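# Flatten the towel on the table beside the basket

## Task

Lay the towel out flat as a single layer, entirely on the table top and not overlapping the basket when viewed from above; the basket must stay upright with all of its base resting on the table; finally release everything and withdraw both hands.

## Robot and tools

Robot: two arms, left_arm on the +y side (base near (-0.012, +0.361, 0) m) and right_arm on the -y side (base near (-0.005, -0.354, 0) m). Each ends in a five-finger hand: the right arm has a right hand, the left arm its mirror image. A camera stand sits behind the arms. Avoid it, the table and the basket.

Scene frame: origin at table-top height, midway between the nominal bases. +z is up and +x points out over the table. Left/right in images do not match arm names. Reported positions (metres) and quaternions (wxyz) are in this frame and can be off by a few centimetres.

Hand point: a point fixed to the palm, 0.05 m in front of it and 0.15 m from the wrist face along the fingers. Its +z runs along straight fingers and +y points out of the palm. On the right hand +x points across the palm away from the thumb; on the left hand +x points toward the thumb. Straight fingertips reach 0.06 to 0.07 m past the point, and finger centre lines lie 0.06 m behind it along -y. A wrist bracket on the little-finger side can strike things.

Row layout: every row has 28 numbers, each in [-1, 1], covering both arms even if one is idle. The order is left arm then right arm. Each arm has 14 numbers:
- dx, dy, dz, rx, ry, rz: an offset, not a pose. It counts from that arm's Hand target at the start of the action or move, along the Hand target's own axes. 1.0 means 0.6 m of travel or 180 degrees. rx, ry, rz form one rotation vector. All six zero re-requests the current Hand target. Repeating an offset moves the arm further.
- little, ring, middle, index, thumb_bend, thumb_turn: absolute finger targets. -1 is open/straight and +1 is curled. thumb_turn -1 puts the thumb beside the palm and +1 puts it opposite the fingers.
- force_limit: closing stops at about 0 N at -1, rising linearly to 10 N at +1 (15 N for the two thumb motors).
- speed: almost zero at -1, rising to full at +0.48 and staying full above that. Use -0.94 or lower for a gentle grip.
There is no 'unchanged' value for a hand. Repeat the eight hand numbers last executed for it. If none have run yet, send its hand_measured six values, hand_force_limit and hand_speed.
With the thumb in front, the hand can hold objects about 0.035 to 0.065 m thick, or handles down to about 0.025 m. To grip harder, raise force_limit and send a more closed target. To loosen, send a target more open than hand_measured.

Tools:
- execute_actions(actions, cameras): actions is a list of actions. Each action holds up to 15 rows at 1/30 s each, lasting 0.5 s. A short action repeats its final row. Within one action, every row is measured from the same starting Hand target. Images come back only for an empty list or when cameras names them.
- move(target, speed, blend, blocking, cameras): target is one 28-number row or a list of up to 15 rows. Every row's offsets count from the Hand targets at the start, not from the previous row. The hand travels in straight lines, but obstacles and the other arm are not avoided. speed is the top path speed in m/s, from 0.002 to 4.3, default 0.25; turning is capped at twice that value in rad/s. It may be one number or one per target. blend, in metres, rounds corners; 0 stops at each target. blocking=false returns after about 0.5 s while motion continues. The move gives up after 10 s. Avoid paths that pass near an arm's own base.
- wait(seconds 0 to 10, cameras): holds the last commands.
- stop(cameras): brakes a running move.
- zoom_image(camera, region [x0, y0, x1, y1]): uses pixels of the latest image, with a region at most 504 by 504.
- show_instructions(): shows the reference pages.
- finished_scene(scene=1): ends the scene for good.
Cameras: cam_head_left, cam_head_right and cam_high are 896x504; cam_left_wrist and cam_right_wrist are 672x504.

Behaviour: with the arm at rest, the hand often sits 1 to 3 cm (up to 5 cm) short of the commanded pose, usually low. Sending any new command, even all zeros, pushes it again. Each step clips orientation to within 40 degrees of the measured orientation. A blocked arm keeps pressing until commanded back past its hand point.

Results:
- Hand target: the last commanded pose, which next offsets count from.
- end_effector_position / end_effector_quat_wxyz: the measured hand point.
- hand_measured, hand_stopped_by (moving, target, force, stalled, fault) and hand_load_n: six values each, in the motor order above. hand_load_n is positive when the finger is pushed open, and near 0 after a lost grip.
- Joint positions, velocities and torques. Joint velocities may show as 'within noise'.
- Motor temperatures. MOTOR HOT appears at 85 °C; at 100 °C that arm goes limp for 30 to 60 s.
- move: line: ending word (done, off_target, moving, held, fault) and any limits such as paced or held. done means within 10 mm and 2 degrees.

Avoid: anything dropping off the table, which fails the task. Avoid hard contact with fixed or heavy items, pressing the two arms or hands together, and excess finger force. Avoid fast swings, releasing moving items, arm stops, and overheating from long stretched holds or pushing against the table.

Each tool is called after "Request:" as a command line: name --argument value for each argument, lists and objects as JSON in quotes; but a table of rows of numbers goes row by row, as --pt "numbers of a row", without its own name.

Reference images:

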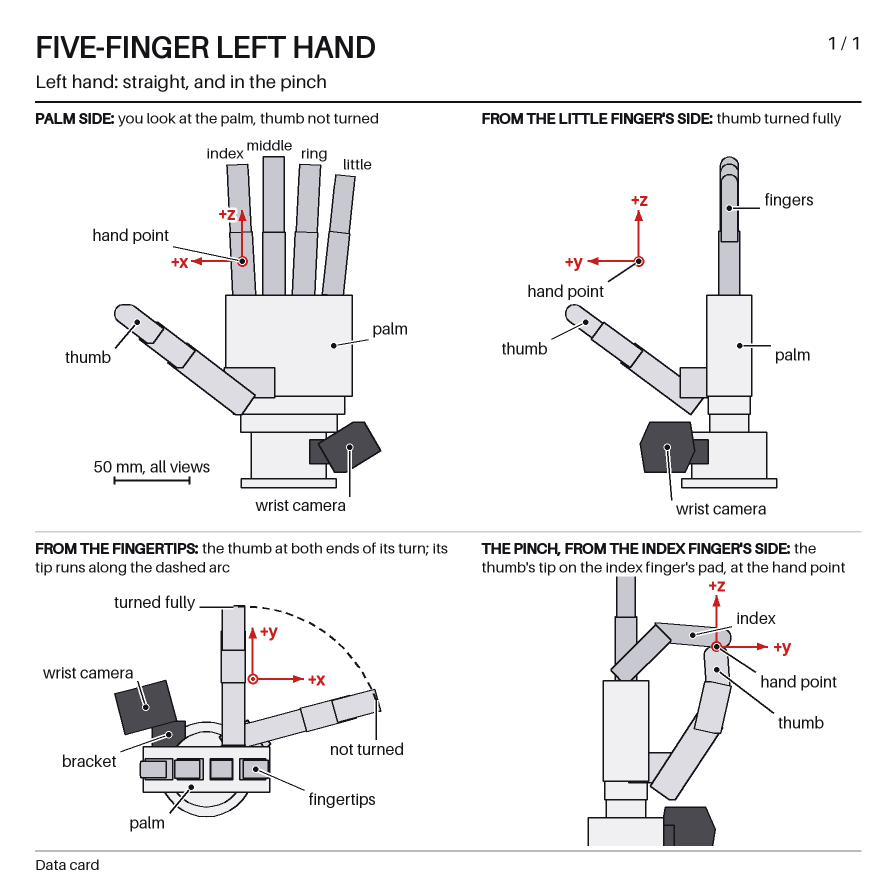

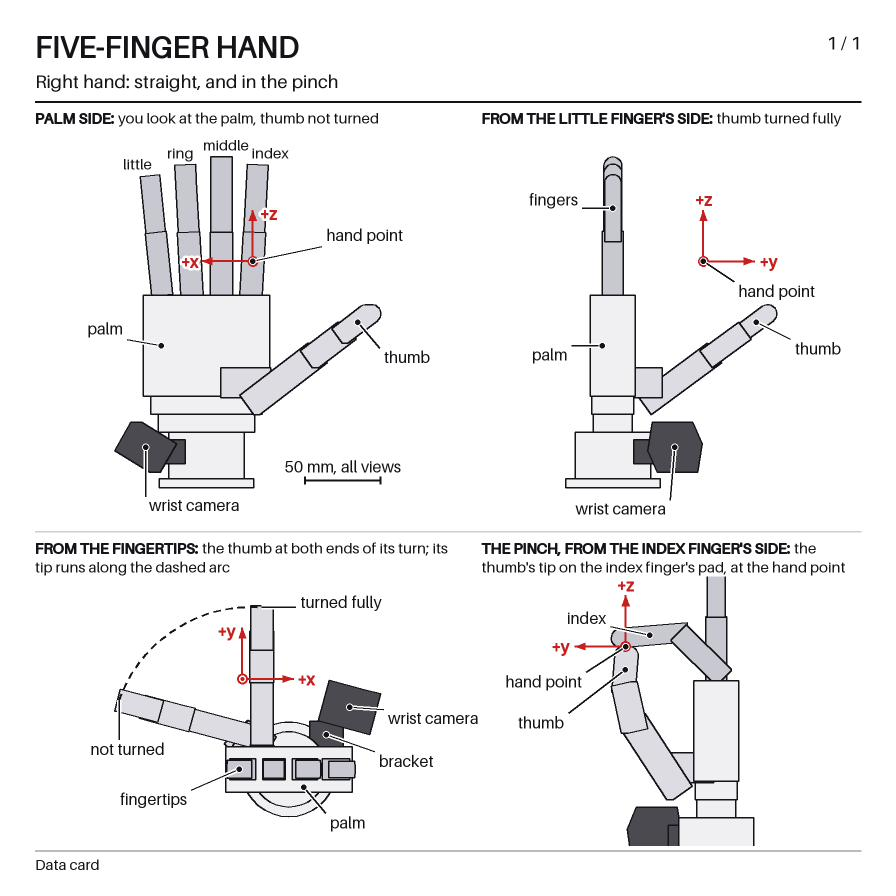

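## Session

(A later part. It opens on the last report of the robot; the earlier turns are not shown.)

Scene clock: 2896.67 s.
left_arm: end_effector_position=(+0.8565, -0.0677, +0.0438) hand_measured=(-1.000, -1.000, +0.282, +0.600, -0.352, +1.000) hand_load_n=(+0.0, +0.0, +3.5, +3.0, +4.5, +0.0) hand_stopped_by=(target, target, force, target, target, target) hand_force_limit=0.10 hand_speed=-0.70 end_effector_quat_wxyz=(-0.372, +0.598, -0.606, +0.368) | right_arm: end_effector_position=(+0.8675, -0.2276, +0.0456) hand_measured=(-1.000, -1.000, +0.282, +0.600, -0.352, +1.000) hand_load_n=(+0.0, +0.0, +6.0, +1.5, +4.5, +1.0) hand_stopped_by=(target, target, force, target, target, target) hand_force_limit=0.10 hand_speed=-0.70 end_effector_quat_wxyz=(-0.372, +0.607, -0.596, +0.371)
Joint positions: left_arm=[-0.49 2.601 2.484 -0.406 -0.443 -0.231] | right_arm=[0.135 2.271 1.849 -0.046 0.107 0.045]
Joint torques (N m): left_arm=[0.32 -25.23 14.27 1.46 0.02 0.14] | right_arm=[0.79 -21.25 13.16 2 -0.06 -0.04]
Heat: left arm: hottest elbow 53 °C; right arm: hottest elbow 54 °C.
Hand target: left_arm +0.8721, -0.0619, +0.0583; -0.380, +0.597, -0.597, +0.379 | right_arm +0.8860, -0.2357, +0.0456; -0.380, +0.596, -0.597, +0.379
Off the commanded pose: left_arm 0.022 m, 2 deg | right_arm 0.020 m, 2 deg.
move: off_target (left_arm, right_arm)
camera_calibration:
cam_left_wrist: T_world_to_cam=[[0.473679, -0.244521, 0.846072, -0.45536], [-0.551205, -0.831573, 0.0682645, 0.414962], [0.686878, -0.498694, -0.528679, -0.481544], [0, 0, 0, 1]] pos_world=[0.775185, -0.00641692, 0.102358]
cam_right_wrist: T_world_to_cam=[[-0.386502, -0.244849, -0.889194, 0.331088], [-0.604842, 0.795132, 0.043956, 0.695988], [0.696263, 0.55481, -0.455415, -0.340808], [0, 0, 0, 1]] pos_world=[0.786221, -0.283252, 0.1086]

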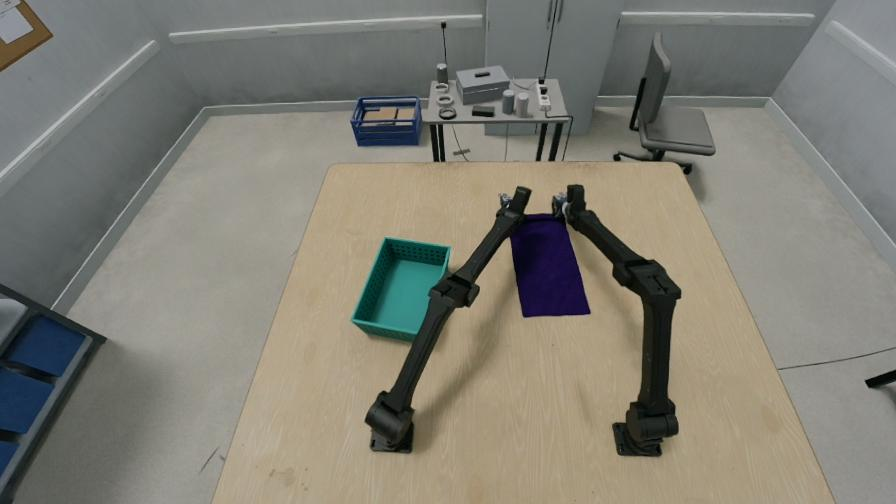

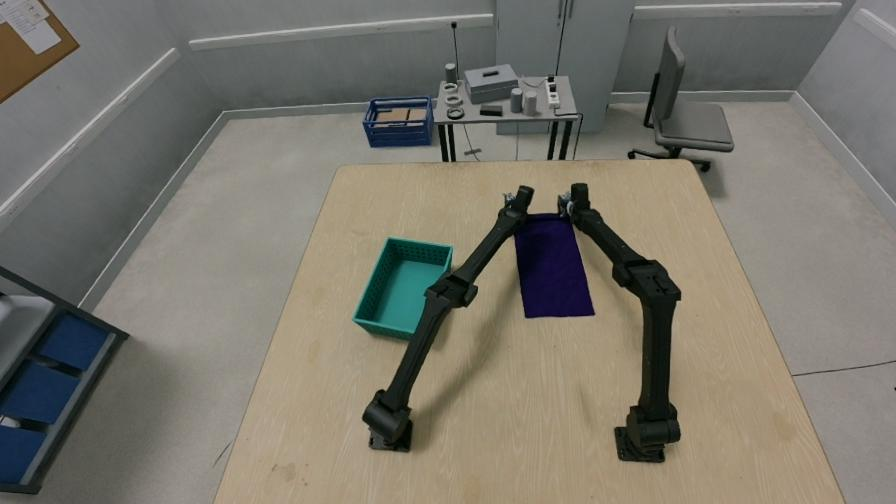

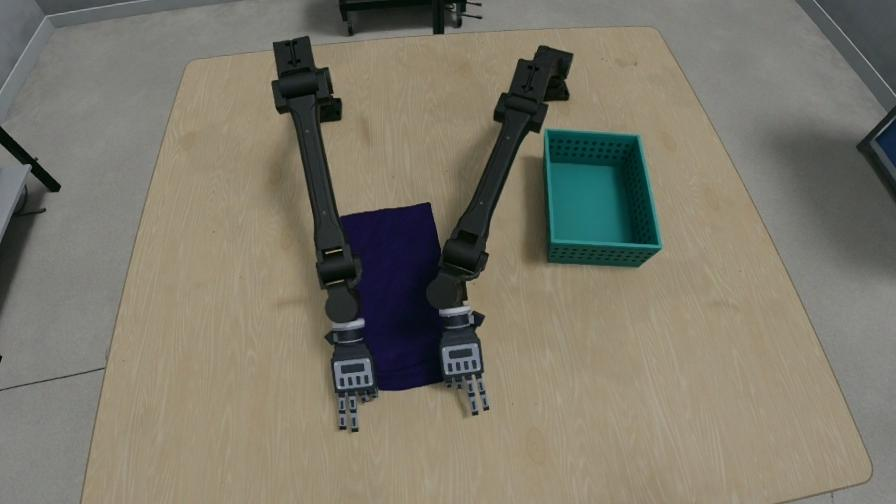

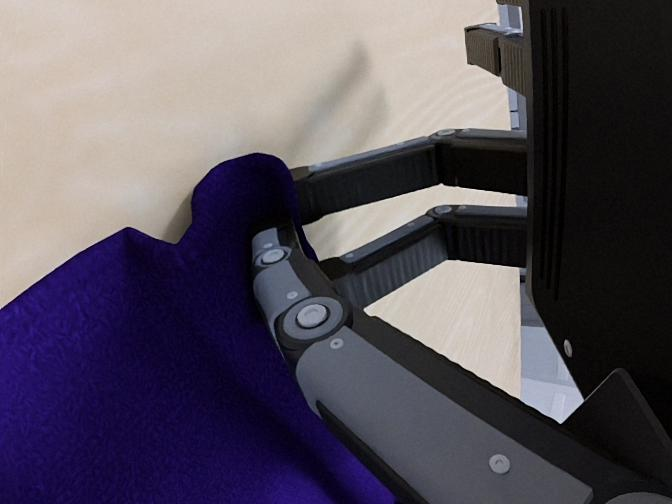

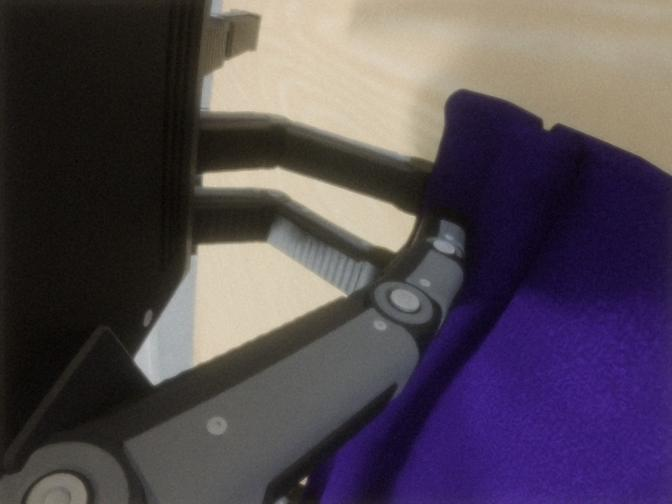

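Request:
move --pt "0.0 -0.0106 0.0227 0 0 0 -1 -1 0.5 0.6 -0.35 1 0.1 -0.7 0.0 -0.0106 0.0227 0 0 0 -1 -1 0.5 0.6 -0.35 1 0.1 -0.7" --speed 0.05 --cameras '["all"]'

Scene clock: 2913.77 s.
left_arm: end_effector_position=(+0.8753, -0.0687, +0.0448) hand_measured=(-1.000, -1.000, +0.282, +0.600, -0.352, +1.000) hand_load_n=(+0.0, +0.0, +3.5, +3.0, +5.0, +0.0) hand_stopped_by=(target, target, force, target, target, target) hand_force_limit=0.10 hand_speed=-0.70 end_effector_quat_wxyz=(-0.373, +0.599, -0.601, +0.375) | right_arm: end_effector_position=(+0.8877, -0.2282, +0.0492) hand_measured=(-1.000, -1.000, +0.282, +0.600, -0.352, +1.000) hand_load_n=(+0.0, +0.0, +6.0, +1.5, +4.5, +0.5) hand_stopped_by=(target, target, force, target, target, target) hand_force_limit=0.10 hand_speed=-0.70 end_effector_quat_wxyz=(-0.380, +0.601, -0.593, +0.378)
Joint positions: left_arm=[-0.48 2.702 2.678 -0.483 -0.435 -0.231] | right_arm=[0.131 2.315 1.927 -0.053 0.106 0.045]
Joint torques (N m): left_arm=[0.15 -26.4 14.48 1.02 0.02 0.21] | right_arm=[0.91 -21.77 13.57 0.94 -0.03 -0.03]
Heat: left arm: hottest elbow 53 °C; right arm: hottest elbow 53 °C.
Hand target: left_arm +0.8871, -0.0618, +0.0581; -0.380, +0.597, -0.597, +0.379 | right_arm +0.9011, -0.2357, +0.0456; -0.380, +0.596, -0.597, +0.380
Off the commanded pose: left_arm 0.019 m, 1 deg | right_arm 0.016 m, 1 deg.
move: off_target (left_arm, right_arm)
camera_calibration:
cam_left_wrist: T_world_to_cam=[[0.464534, -0.234043, 0.854068, -0.457028], [-0.549841, -0.832246, 0.0709997, 0.422973], [0.694178, -0.502583, -0.515294, -0.501779], [0, 0, 0, 1]] pos_world=[0.793197, -0.0071325, 0.101738]
cam_right_wrist: T_world_to_cam=[[-0.364881, -0.240466, -0.899465, 0.324138], [-0.603562, 0.796679, 0.0318573, 0.708328], [0.708925, 0.554508, -0.435829, -0.365203], [0, 0, 0, 1]] pos_world=[0.804694, -0.283858, 0.109819]

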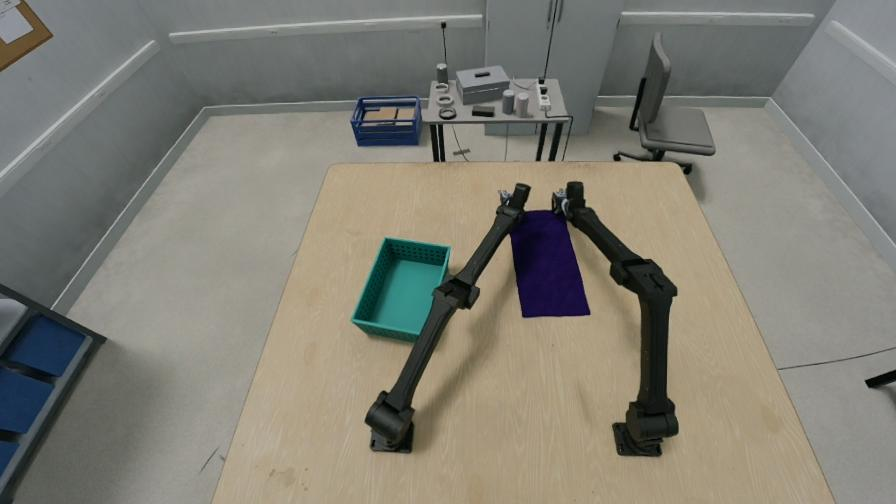

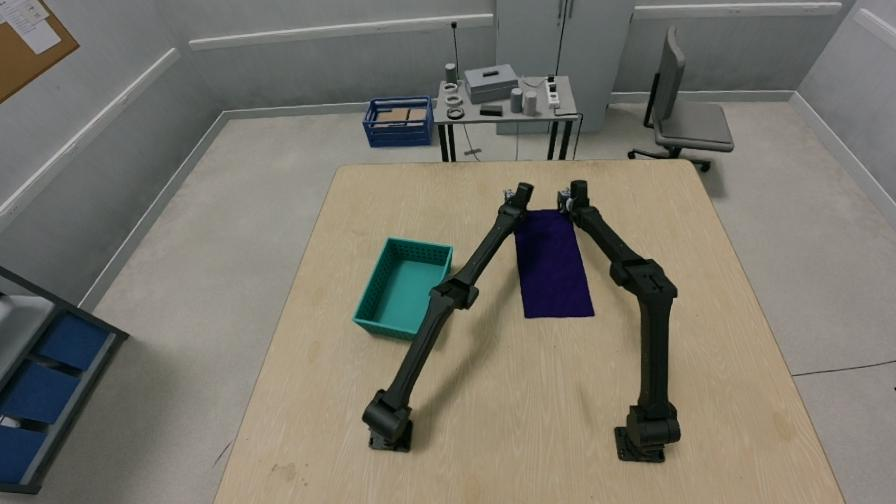

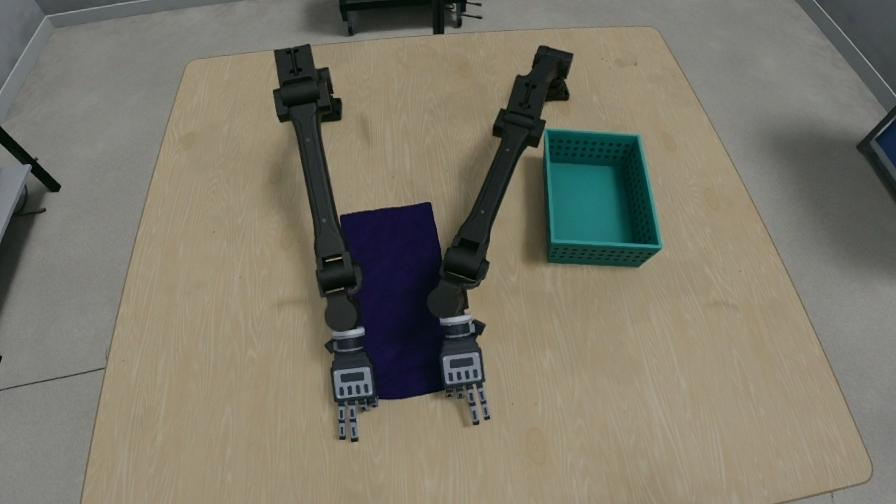

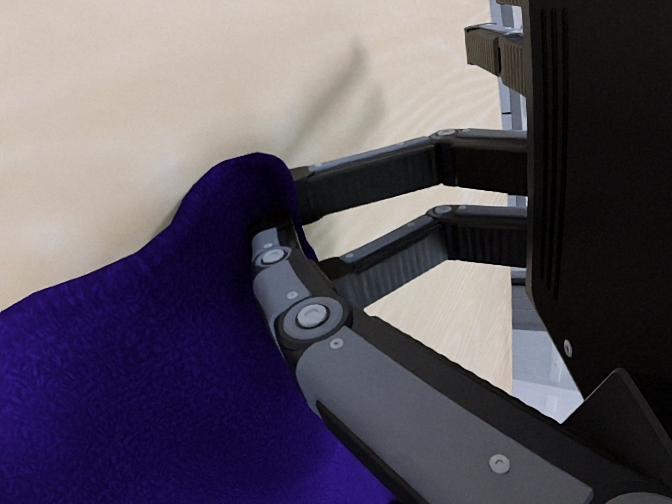

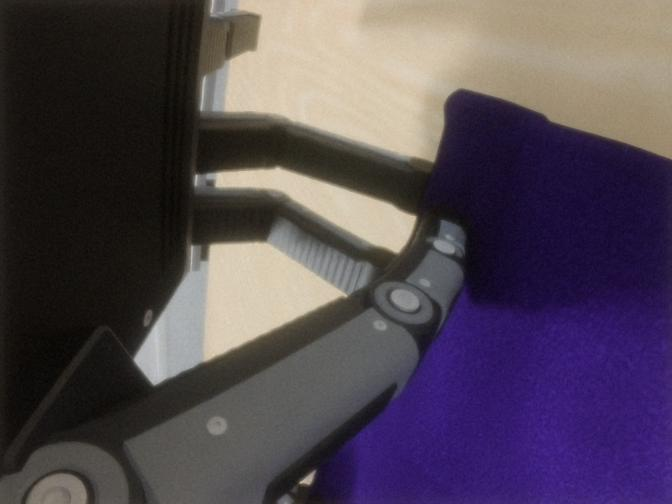

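Request:
move --target '[0,0,0,0,0,0,-1,-1,-0.4,-0.4,-0.35,1,0.1,-0.5,0,0,0,0,0,0,-1,-1,-0.4,-0.4,-0.35,1,0.1,-0.5]' --speed 0.05 --cameras '["all"]'

Scene clock: 2921.57 s.
left_arm: end_effector_position=(+0.8759, -0.0681, +0.0434) hand_measured=(-1.000, -1.000, -0.400, -0.400, -0.350, +1.000) hand_load_n=(+0.0, +0.0, +0.0, +0.0, -0.5, +0.0) hand_stopped_by=(target, target, target, target, target, target) hand_force_limit=0.10 hand_speed=-0.50 end_effector_quat_wxyz=(-0.373, +0.599, -0.603, +0.373) | right_arm: end_effector_position=(+0.8879, -0.2296, +0.0492) hand_measured=(-1.000, -1.000, -0.400, -0.400, -0.350, +1.000) hand_load_n=(+0.0, +0.0, +0.0, +0.0, +0.0, +0.0) hand_stopped_by=(target, target, target, target, target, target) hand_force_limit=0.10 hand_speed=-0.50 end_effector_quat_wxyz=(-0.379, +0.601, -0.593, +0.379)
Joint positions: left_arm=[-0.479 2.712 2.695 -0.496 -0.435 -0.229] | right_arm=[0.129 2.315 1.927 -0.053 0.106 0.045]
Joint torques (N m): left_arm=[0.21 -26.17 14.61 1.03 -0.01 0.18] | right_arm=[0.79 -21.6 13.71 0.69 -0.08 -0.04]
Heat: left arm: hottest elbow 51 °C; right arm: hottest elbow 53 °C.
Hand target: left_arm +0.8871, -0.0618, +0.0580; -0.380, +0.597, -0.597, +0.379 | right_arm +0.9011, -0.2357, +0.0456; -0.380, +0.596, -0.597, +0.380
Off the commanded pose: left_arm 0.020 m, 1 deg | right_arm 0.015 m, 1 deg.
move: off_target (left_arm, right_arm)
camera_calibration:
cam_left_wrist: T_world_to_cam=[[0.467692, -0.236776, 0.851588, -0.45879], [-0.549453, -0.832564, 0.070273, 0.423656], [0.692363, -0.500773, -0.519481, -0.500662], [0, 0, 0, 1]] pos_world=[0.793992, -0.00662769, 0.100844]
cam_right_wrist: T_world_to_cam=[[-0.365244, -0.23992, -0.899464, 0.324334], [-0.602356, 0.797592, 0.0318502, 0.708637], [0.709764, 0.55343, -0.435833, -0.365592], [0, 0, 0, 1]] pos_world=[0.804796, -0.285059, 0.109819]

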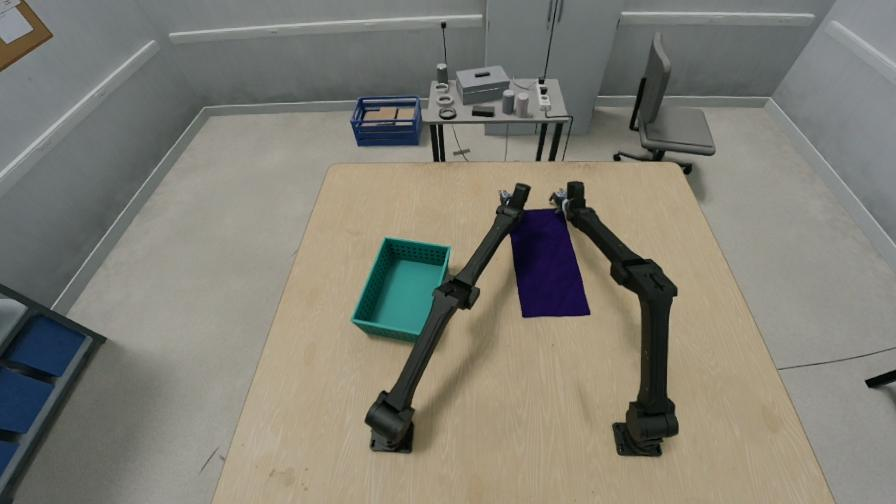

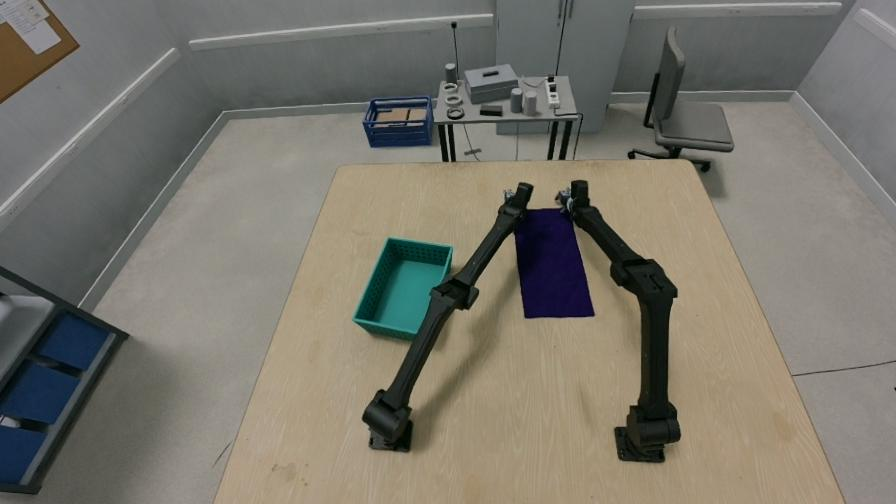

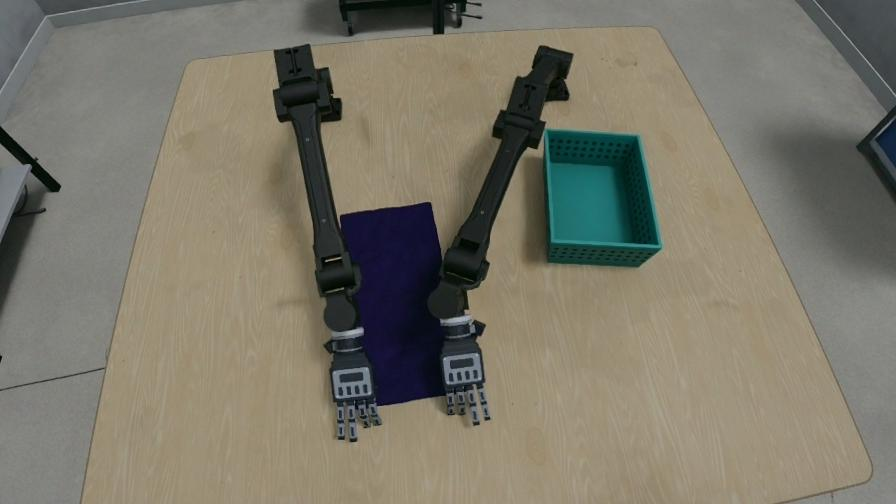

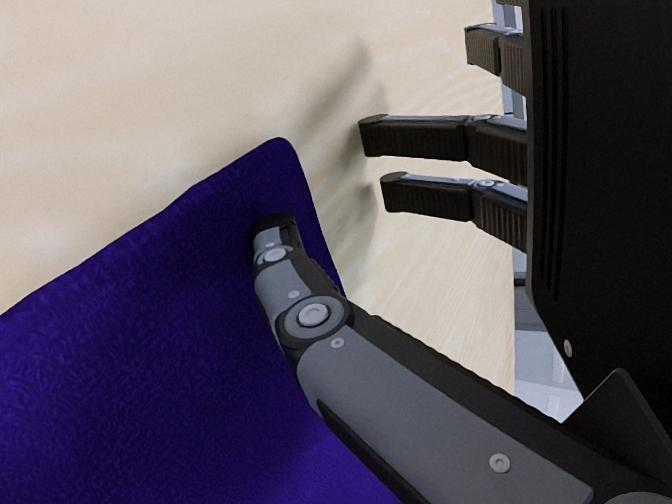

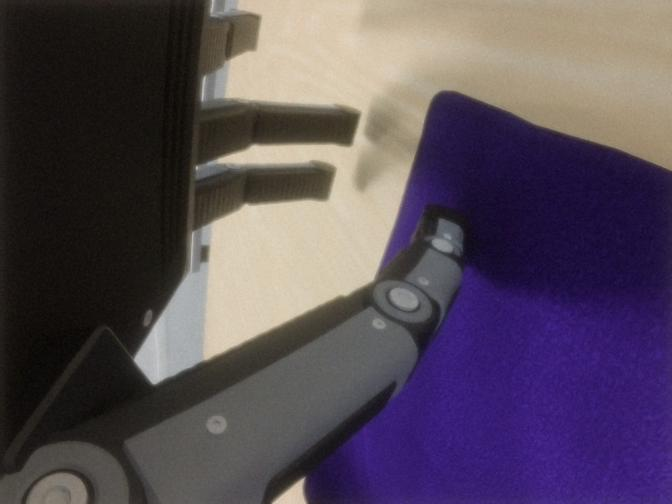

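Request:
move --pt "0 -0.0755 -0.0352 0 0 0 -1 -1 -0.4 -0.4 -0.35 1 0.1 -0.5 0 -0.0755 -0.0352 0 0 0 -1 -1 -0.4 -0.4 -0.35 1 0.1 -0.5" --pt "0 -0.1863 -0.2708 0 0 0 -1 -1 -0.4 -0.4 -0.35 1 0.1 -0.5 0 -0.1863 -0.2708 0 0 0 -1 -1 -0.4 -0.4 -0.35 1 0.1 -0.5" --speed '[0.06, 0.15]' --blend '[0.01, 0]' --cameras '[]'

Scene clock: 2934.00 s.
left_arm: end_effector_position=(+0.7857, -0.0577, +0.1975) hand_measured=(-1.000, -1.000, -0.400, -0.400, -0.350, +1.000) hand_load_n=(+0.0, +0.0, +0.0, +0.0, +0.0, +0.0) hand_stopped_by=(target, target, target, target, target, target) hand_force_limit=0.10 hand_speed=-0.50 end_effector_quat_wxyz=(-0.375, +0.597, -0.613, +0.357) | right_arm: end_effector_position=(+0.8067, -0.2419, +0.2091) hand_measured=(-1.000, -1.000, -0.400, -0.400, -0.350, +1.000) hand_load_n=(+0.0, +0.0, +0.0, +0.0, +0.0, +0.0) hand_stopped_by=(target, target, target, target, target, target) hand_force_limit=0.10 hand_speed=-0.50 end_effector_quat_wxyz=(-0.378, +0.597, -0.594, +0.384)
Joint positions: left_arm=[-0.526 2.269 2.279 -0.562 -0.483 -0.239] | right_arm=[0.129 1.95 1.739 -0.224 0.117 0.045]
Joint torques (N m): left_arm=[-0.97 -26.58 10.51 1.98 -0.28 -0.07] | right_arm=[1.49 -21.19 9.5 0.95 0.13 0.04]
Heat: left arm: hottest elbow 50 °C; right arm: hottest elbow 52 °C.
Hand target: left_arm +0.7873, -0.0620, +0.2283; -0.379, +0.597, -0.597, +0.379 | right_arm +0.8011, -0.2359, +0.2156; -0.380, +0.596, -0.597, +0.380
Off the commanded pose: left_arm 0.031 m, 3 deg | right_arm 0.011 m, 1 deg.
move: off_target (left_arm, right_arm)
No camera images: "cameras" was empty.

Request:
move --target '[-0.27,-0.098,-0.6654,0,0,0,-1,-1,-0.4,-0.4,-0.35,1,0.1,-0.5,0.2735,0.004,-0.7355,0,0,0,-1,-1,-0.4,-0.4,-0.35,1,0.1,-0.5]' --speed 0.3 --cameras '["all"]'

Scene clock: 2942.13 s.
left_arm: end_effector_position=(+0.4521, +0.1051, +0.4485) hand_measured=(-1.000, -1.000, -0.400, -0.400, -0.350, +1.000) hand_load_n=(+0.0, +0.0, +0.0, +0.0, +0.0, +0.0) hand_stopped_by=(target, target, target, target, target, target) hand_force_limit=0.10 hand_speed=-0.50 end_effector_quat_wxyz=(-0.382, +0.595, -0.598, +0.376) | right_arm: end_effector_position=(+0.4015, -0.3961, +0.4028) hand_measured=(-1.000, -1.000, -0.400, -0.400, -0.350, +1.000) hand_load_n=(-0.5, +0.0, +0.0, +0.0, +0.0, +0.0) hand_stopped_by=(target, target, target, target, target, target) hand_force_limit=0.10 hand_speed=-0.50 end_effector_quat_wxyz=(-0.387, +0.592, -0.596, +0.381)
Joint positions: left_arm=[-0.611 1.226 1.527 -0.826 -0.562 -0.289] | right_arm=[-0.279 0.873 1.15 -0.716 -0.263 -0.11]
Joint torques (N m): left_arm=[-1.49 -9.11 10.36 1.1 -0.31 -0.1] | right_arm=[0.79 -3.43 10.09 0.88 -0.31 -0.24]
Heat: left arm: hottest elbow 49 °C; right arm: hottest elbow 52 °C.
Hand target: left_arm +0.4507, +0.1000, +0.4507; -0.380, +0.597, -0.597, +0.379 | right_arm +0.4004, -0.4002, +0.4001; -0.380, +0.596, -0.597, +0.379
Off the commanded pose: left_arm 0.006 m, 1 deg | right_arm 0.005 m, 1 deg.
move: done
camera_calibration:
cam_left_wrist: T_world_to_cam=[[0.449891, -0.240168, 0.860185, -0.560034], [-0.546569, -0.835766, 0.0525146, 0.313532], [0.706301, -0.493776, -0.507272, 0.0774554], [0, 0, 0, 1]] pos_world=[0.368614, 0.165783, 0.504559]
cam_right_wrist: T_world_to_cam=[[-0.353, -0.222753, -0.90872, 0.430436], [-0.595123, 0.802899, 0.0343671, 0.535455], [0.721955, 0.552932, -0.415989, 0.212773], [0, 0, 0, 1]] pos_world=[0.316993, -0.451684, 0.461255]

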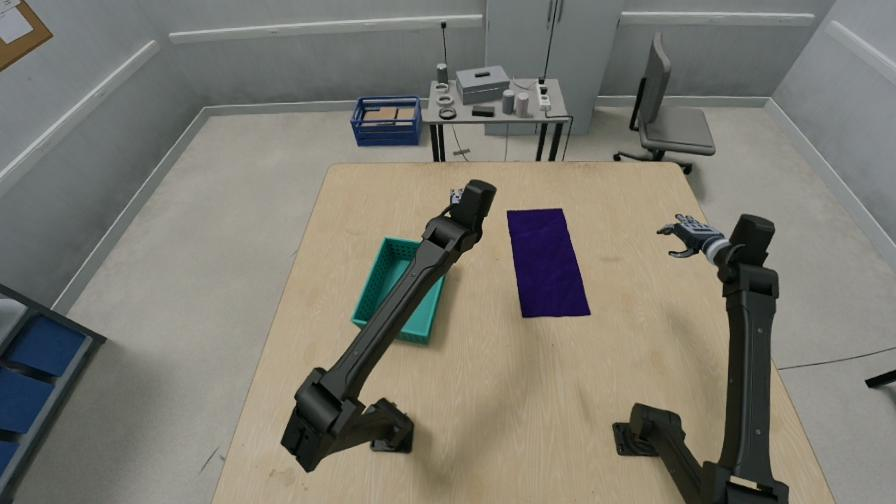

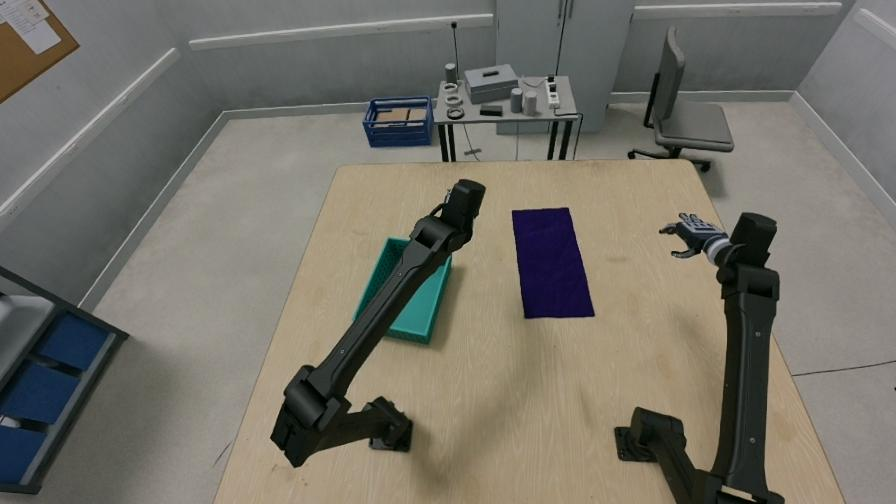

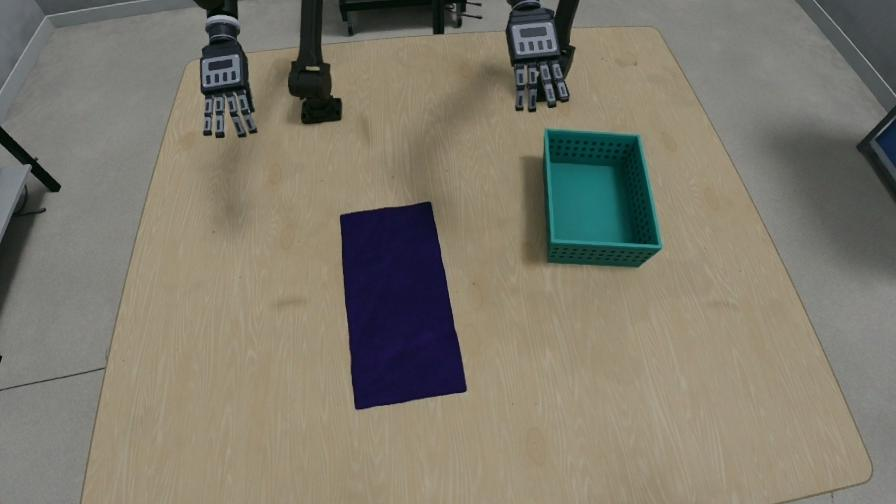

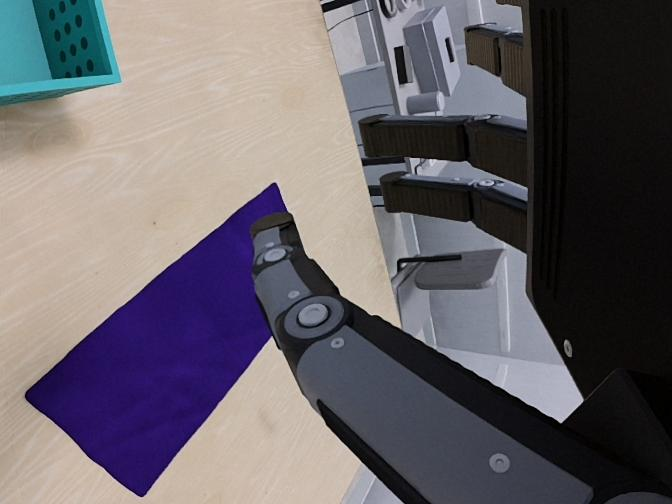

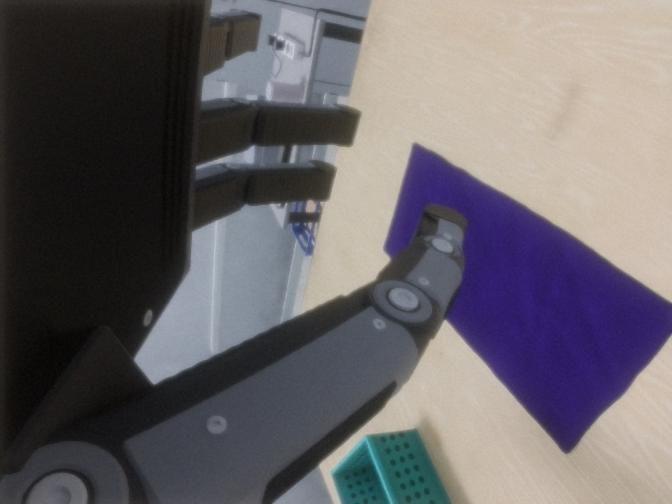

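Full rectangle now. Inspect closely for fold-under.

Request:
zoom_image --camera "cam_left_wrist" --region '[0, 330, 200, 504]'

Request:
zoom_image --camera "cam_right_wrist" --region '[460, 240, 672, 470]'

Request:
zoom_image --camera "cam_high" --region '[320, 190, 490, 420]'

Request:
zoom_image --camera "cam_head_left" --region '[495, 200, 605, 330]'

Request:
zoom_image --camera "cam_left_wrist" --region '[130, 160, 330, 360]'

Scaled by 2.520 from the camera's 672x504 image, which has a finer 960x720 frame.

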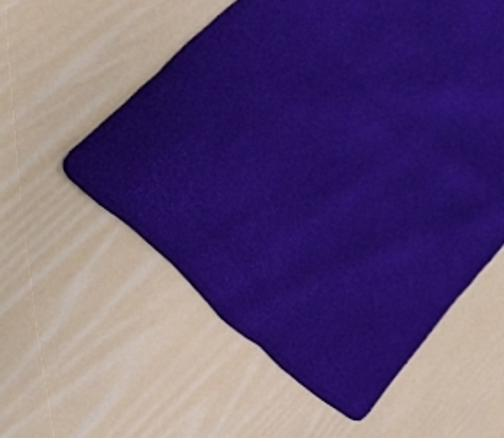

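Scaled by 2.191 from the camera's 672x504 image, which has a finer 960x720 frame.

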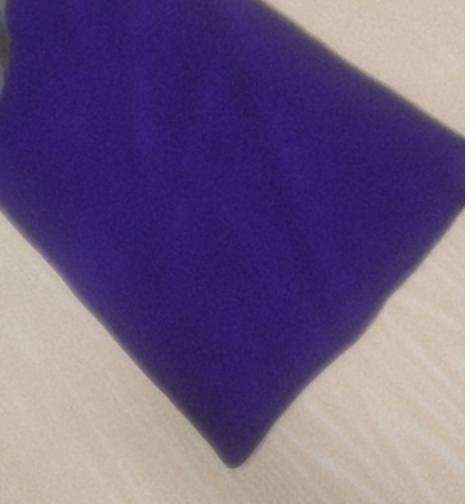

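Scaled by 2.191.

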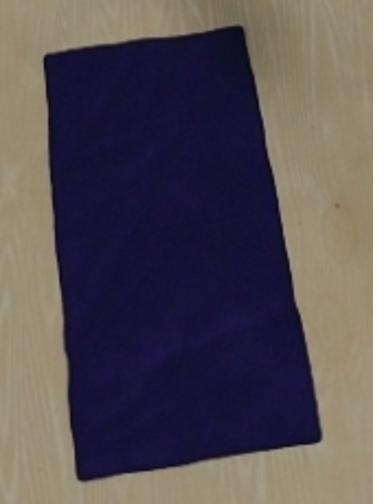

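Scaled by 3.877.

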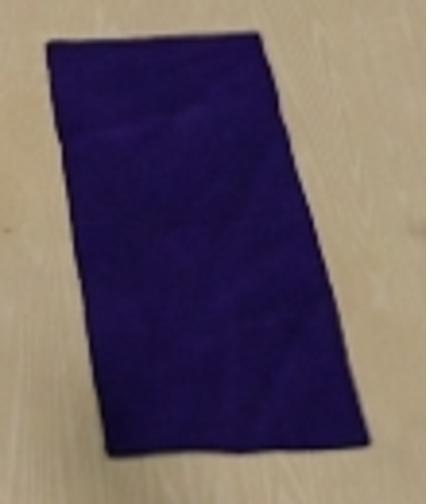

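Scaled by 2.520 from the camera's 672x504 image, which has a finer 960x720 frame.

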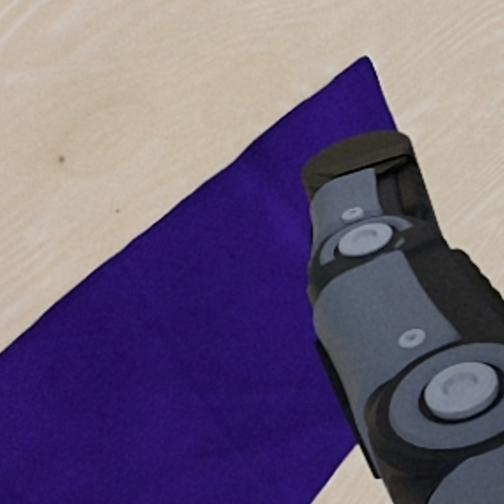

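Request:
move --target '[0.1333,0.6167,-0.1367,0,0,0,-1,-1,-0.4,-0.4,-0.35,1,0.1,-0.5,0.1413,0.3876,0.1157,0,0,0,-1,-1,-0.4,-0.4,-0.35,1,0.1,-0.5]' --speed 0.25 --cameras '["all"]'

Scene clock: 2976.67 s.
left_arm: end_effector_position=(+0.2200, +0.0300, +0.1422) hand_measured=(-1.000, -1.000, -0.400, -0.400, -0.350, +1.000) hand_load_n=(+0.0, +0.0, +0.0, +0.0, +0.0, +0.0) hand_stopped_by=(target, target, target, target, target, target) hand_force_limit=0.10 hand_speed=-0.50 end_effector_quat_wxyz=(-0.384, +0.595, -0.601, +0.371) | right_arm: end_effector_position=(+0.3633, -0.4790, +0.1627) hand_measured=(-1.000, -1.000, -0.400, -0.400, -0.350, +1.000) hand_load_n=(+0.0, +0.0, +0.0, +0.0, +0.0, +0.0) hand_stopped_by=(target, target, target, target, target, target) hand_force_limit=0.10 hand_speed=-0.50 end_effector_quat_wxyz=(-0.383, +0.594, -0.601, +0.373)
Joint positions: left_arm=[-1.291 1.158 0.73 -0.655 -1.062 -1.003] | right_arm=[-0.621 0.93 0.563 -0.164 -0.565 -0.286]
Joint torques (N m): left_arm=[-1.55 -6.3 10.41 0.43 -0.73 -0.1] | right_arm=[0.21 -3.72 9.21 2.15 -0.5 -0.2]
Motor temperatures (°C): left_arm=[22 34 45 22 24 24] | right_arm=[24 30 51 24 23 26]
Heat: left arm: hottest elbow 45 °C; right arm: hottest elbow 51 °C.
Hand target: left_arm +0.2195, +0.0199, +0.1505; -0.380, +0.597, -0.597, +0.379 | right_arm +0.3648, -0.4849, +0.1598; -0.380, +0.596, -0.597, +0.379
Off the commanded pose: left_arm 0.013 m, 1 deg | right_arm 0.007 m, 1 deg.
move: off_target (left_arm)
camera_calibration:
cam_left_wrist: T_world_to_cam=[[0.455377, -0.248752, 0.854842, -0.210347], [-0.545519, -0.836774, 0.0471052, 0.140545], [0.703591, -0.487783, -0.516747, 0.0506733], [0, 0, 0, 1]] pos_world=[0.136804, 0.0899976, 0.199378]
cam_right_wrist: T_world_to_cam=[[-0.370714, -0.216862, -0.903074, 0.188736], [-0.594554, 0.802413, 0.0513769, 0.584278], [0.713496, 0.555972, -0.426402, 0.192619], [0, 0, 0, 1]] pos_world=[0.279919, -0.534993, 0.222557]

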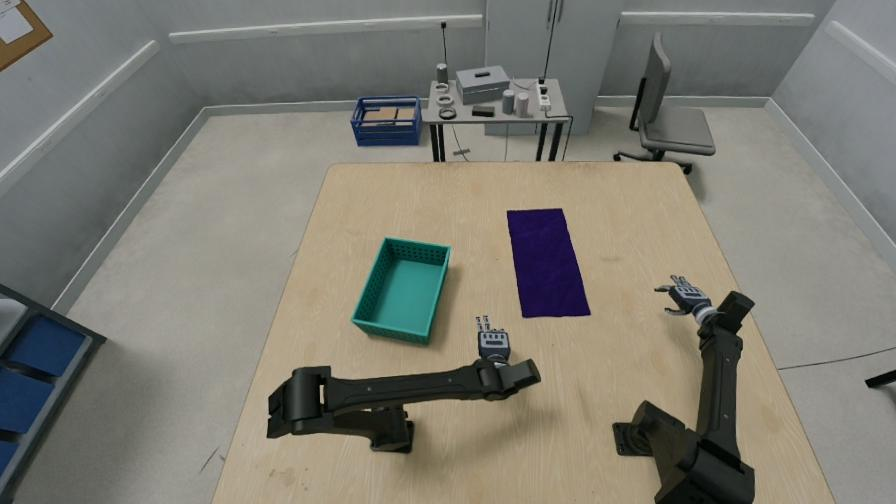

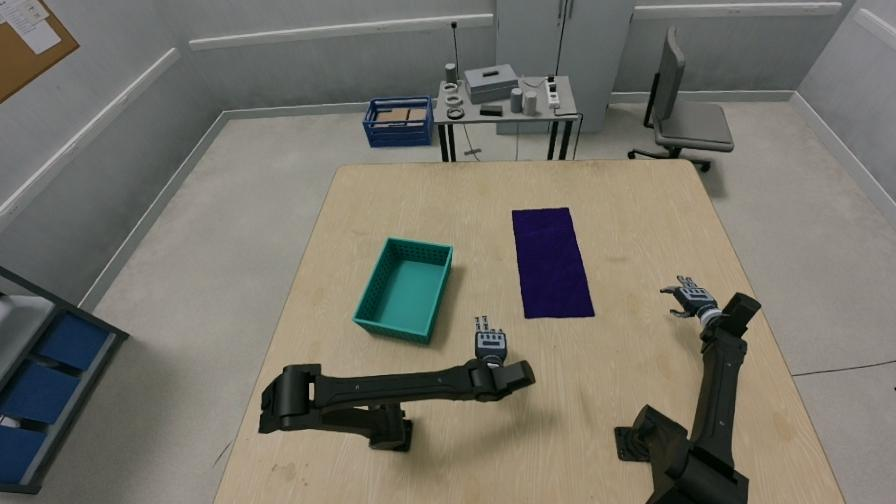

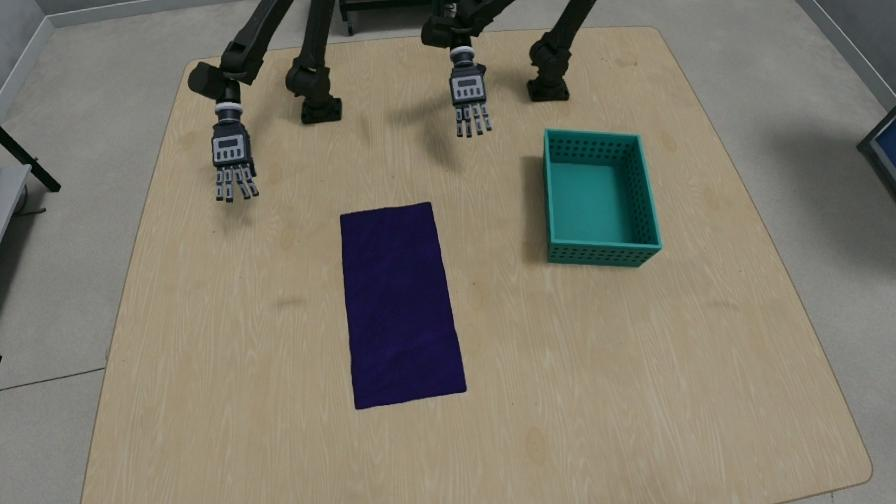

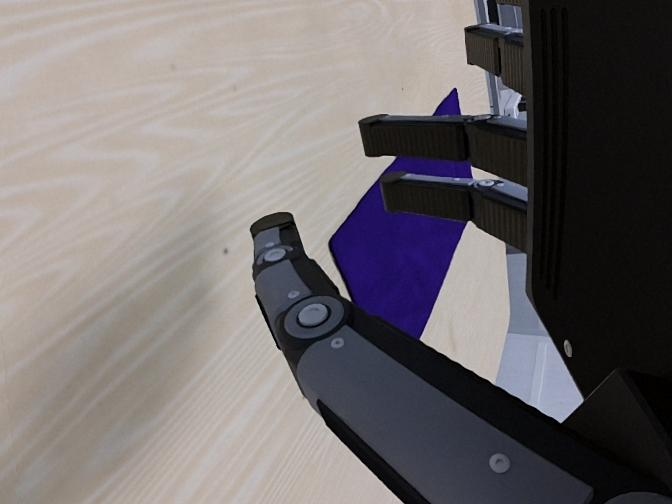

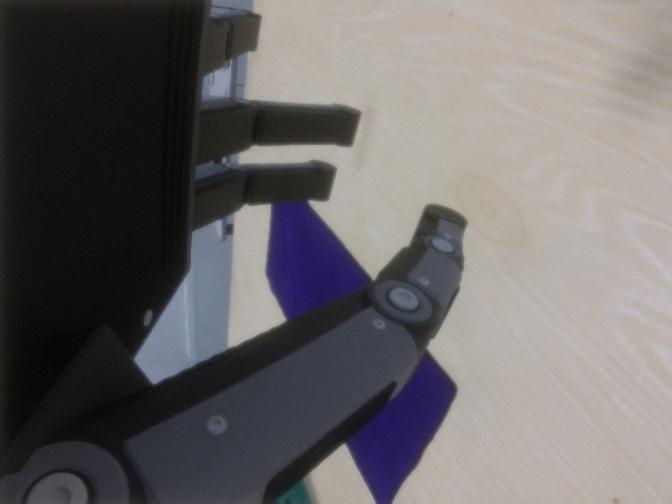

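Request:
zoom_image --camera "cam_left_wrist" --region '[310, 80, 490, 350]'

Request:
zoom_image --camera "cam_right_wrist" --region '[240, 190, 480, 504]'

Scaled by 1.867 from the camera's 672x504 image, which has a finer 960x720 frame.

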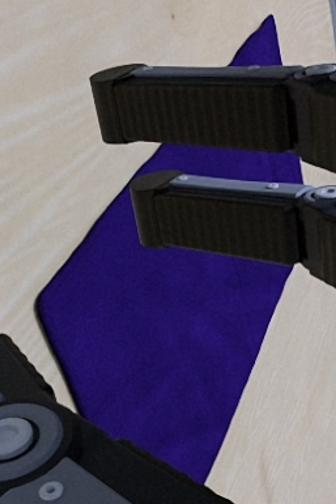

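Scaled by 1.605 from the camera's 672x504 image, which has a finer 960x720 frame.

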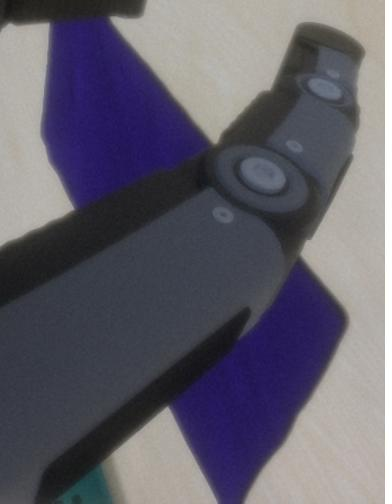

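Request:
zoom_image --camera "cam_left_wrist" --region '[320, 180, 400, 310]'

Request:
zoom_image --camera "cam_right_wrist" --region '[250, 190, 380, 320]'

Request:
zoom_image --camera "cam_right_wrist" --region '[360, 340, 480, 504]'

Scaled by 3.877 from the camera's 672x504 image, which has a finer 960x720 frame.

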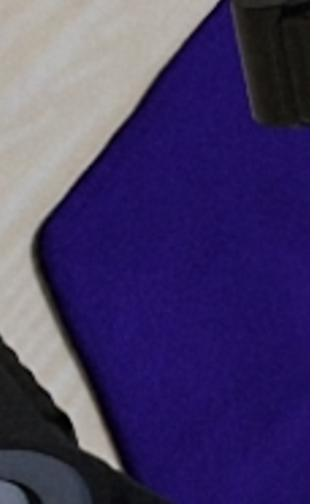

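Scaled by 3.877 from the camera's 672x504 image, which has a finer 960x720 frame.

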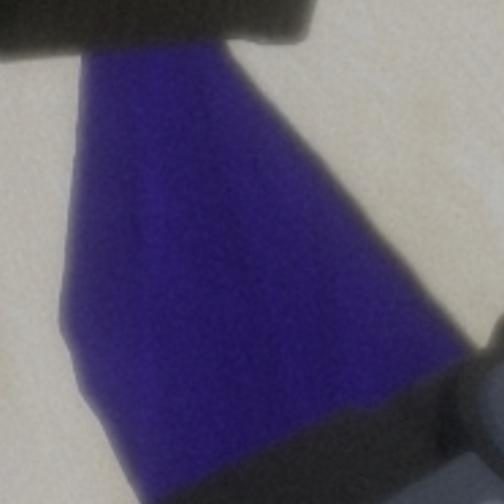

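Scaled by 3.073 from the camera's 672x504 image, which has a finer 960x720 frame.

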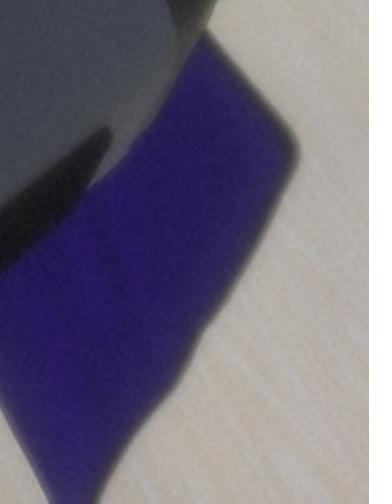

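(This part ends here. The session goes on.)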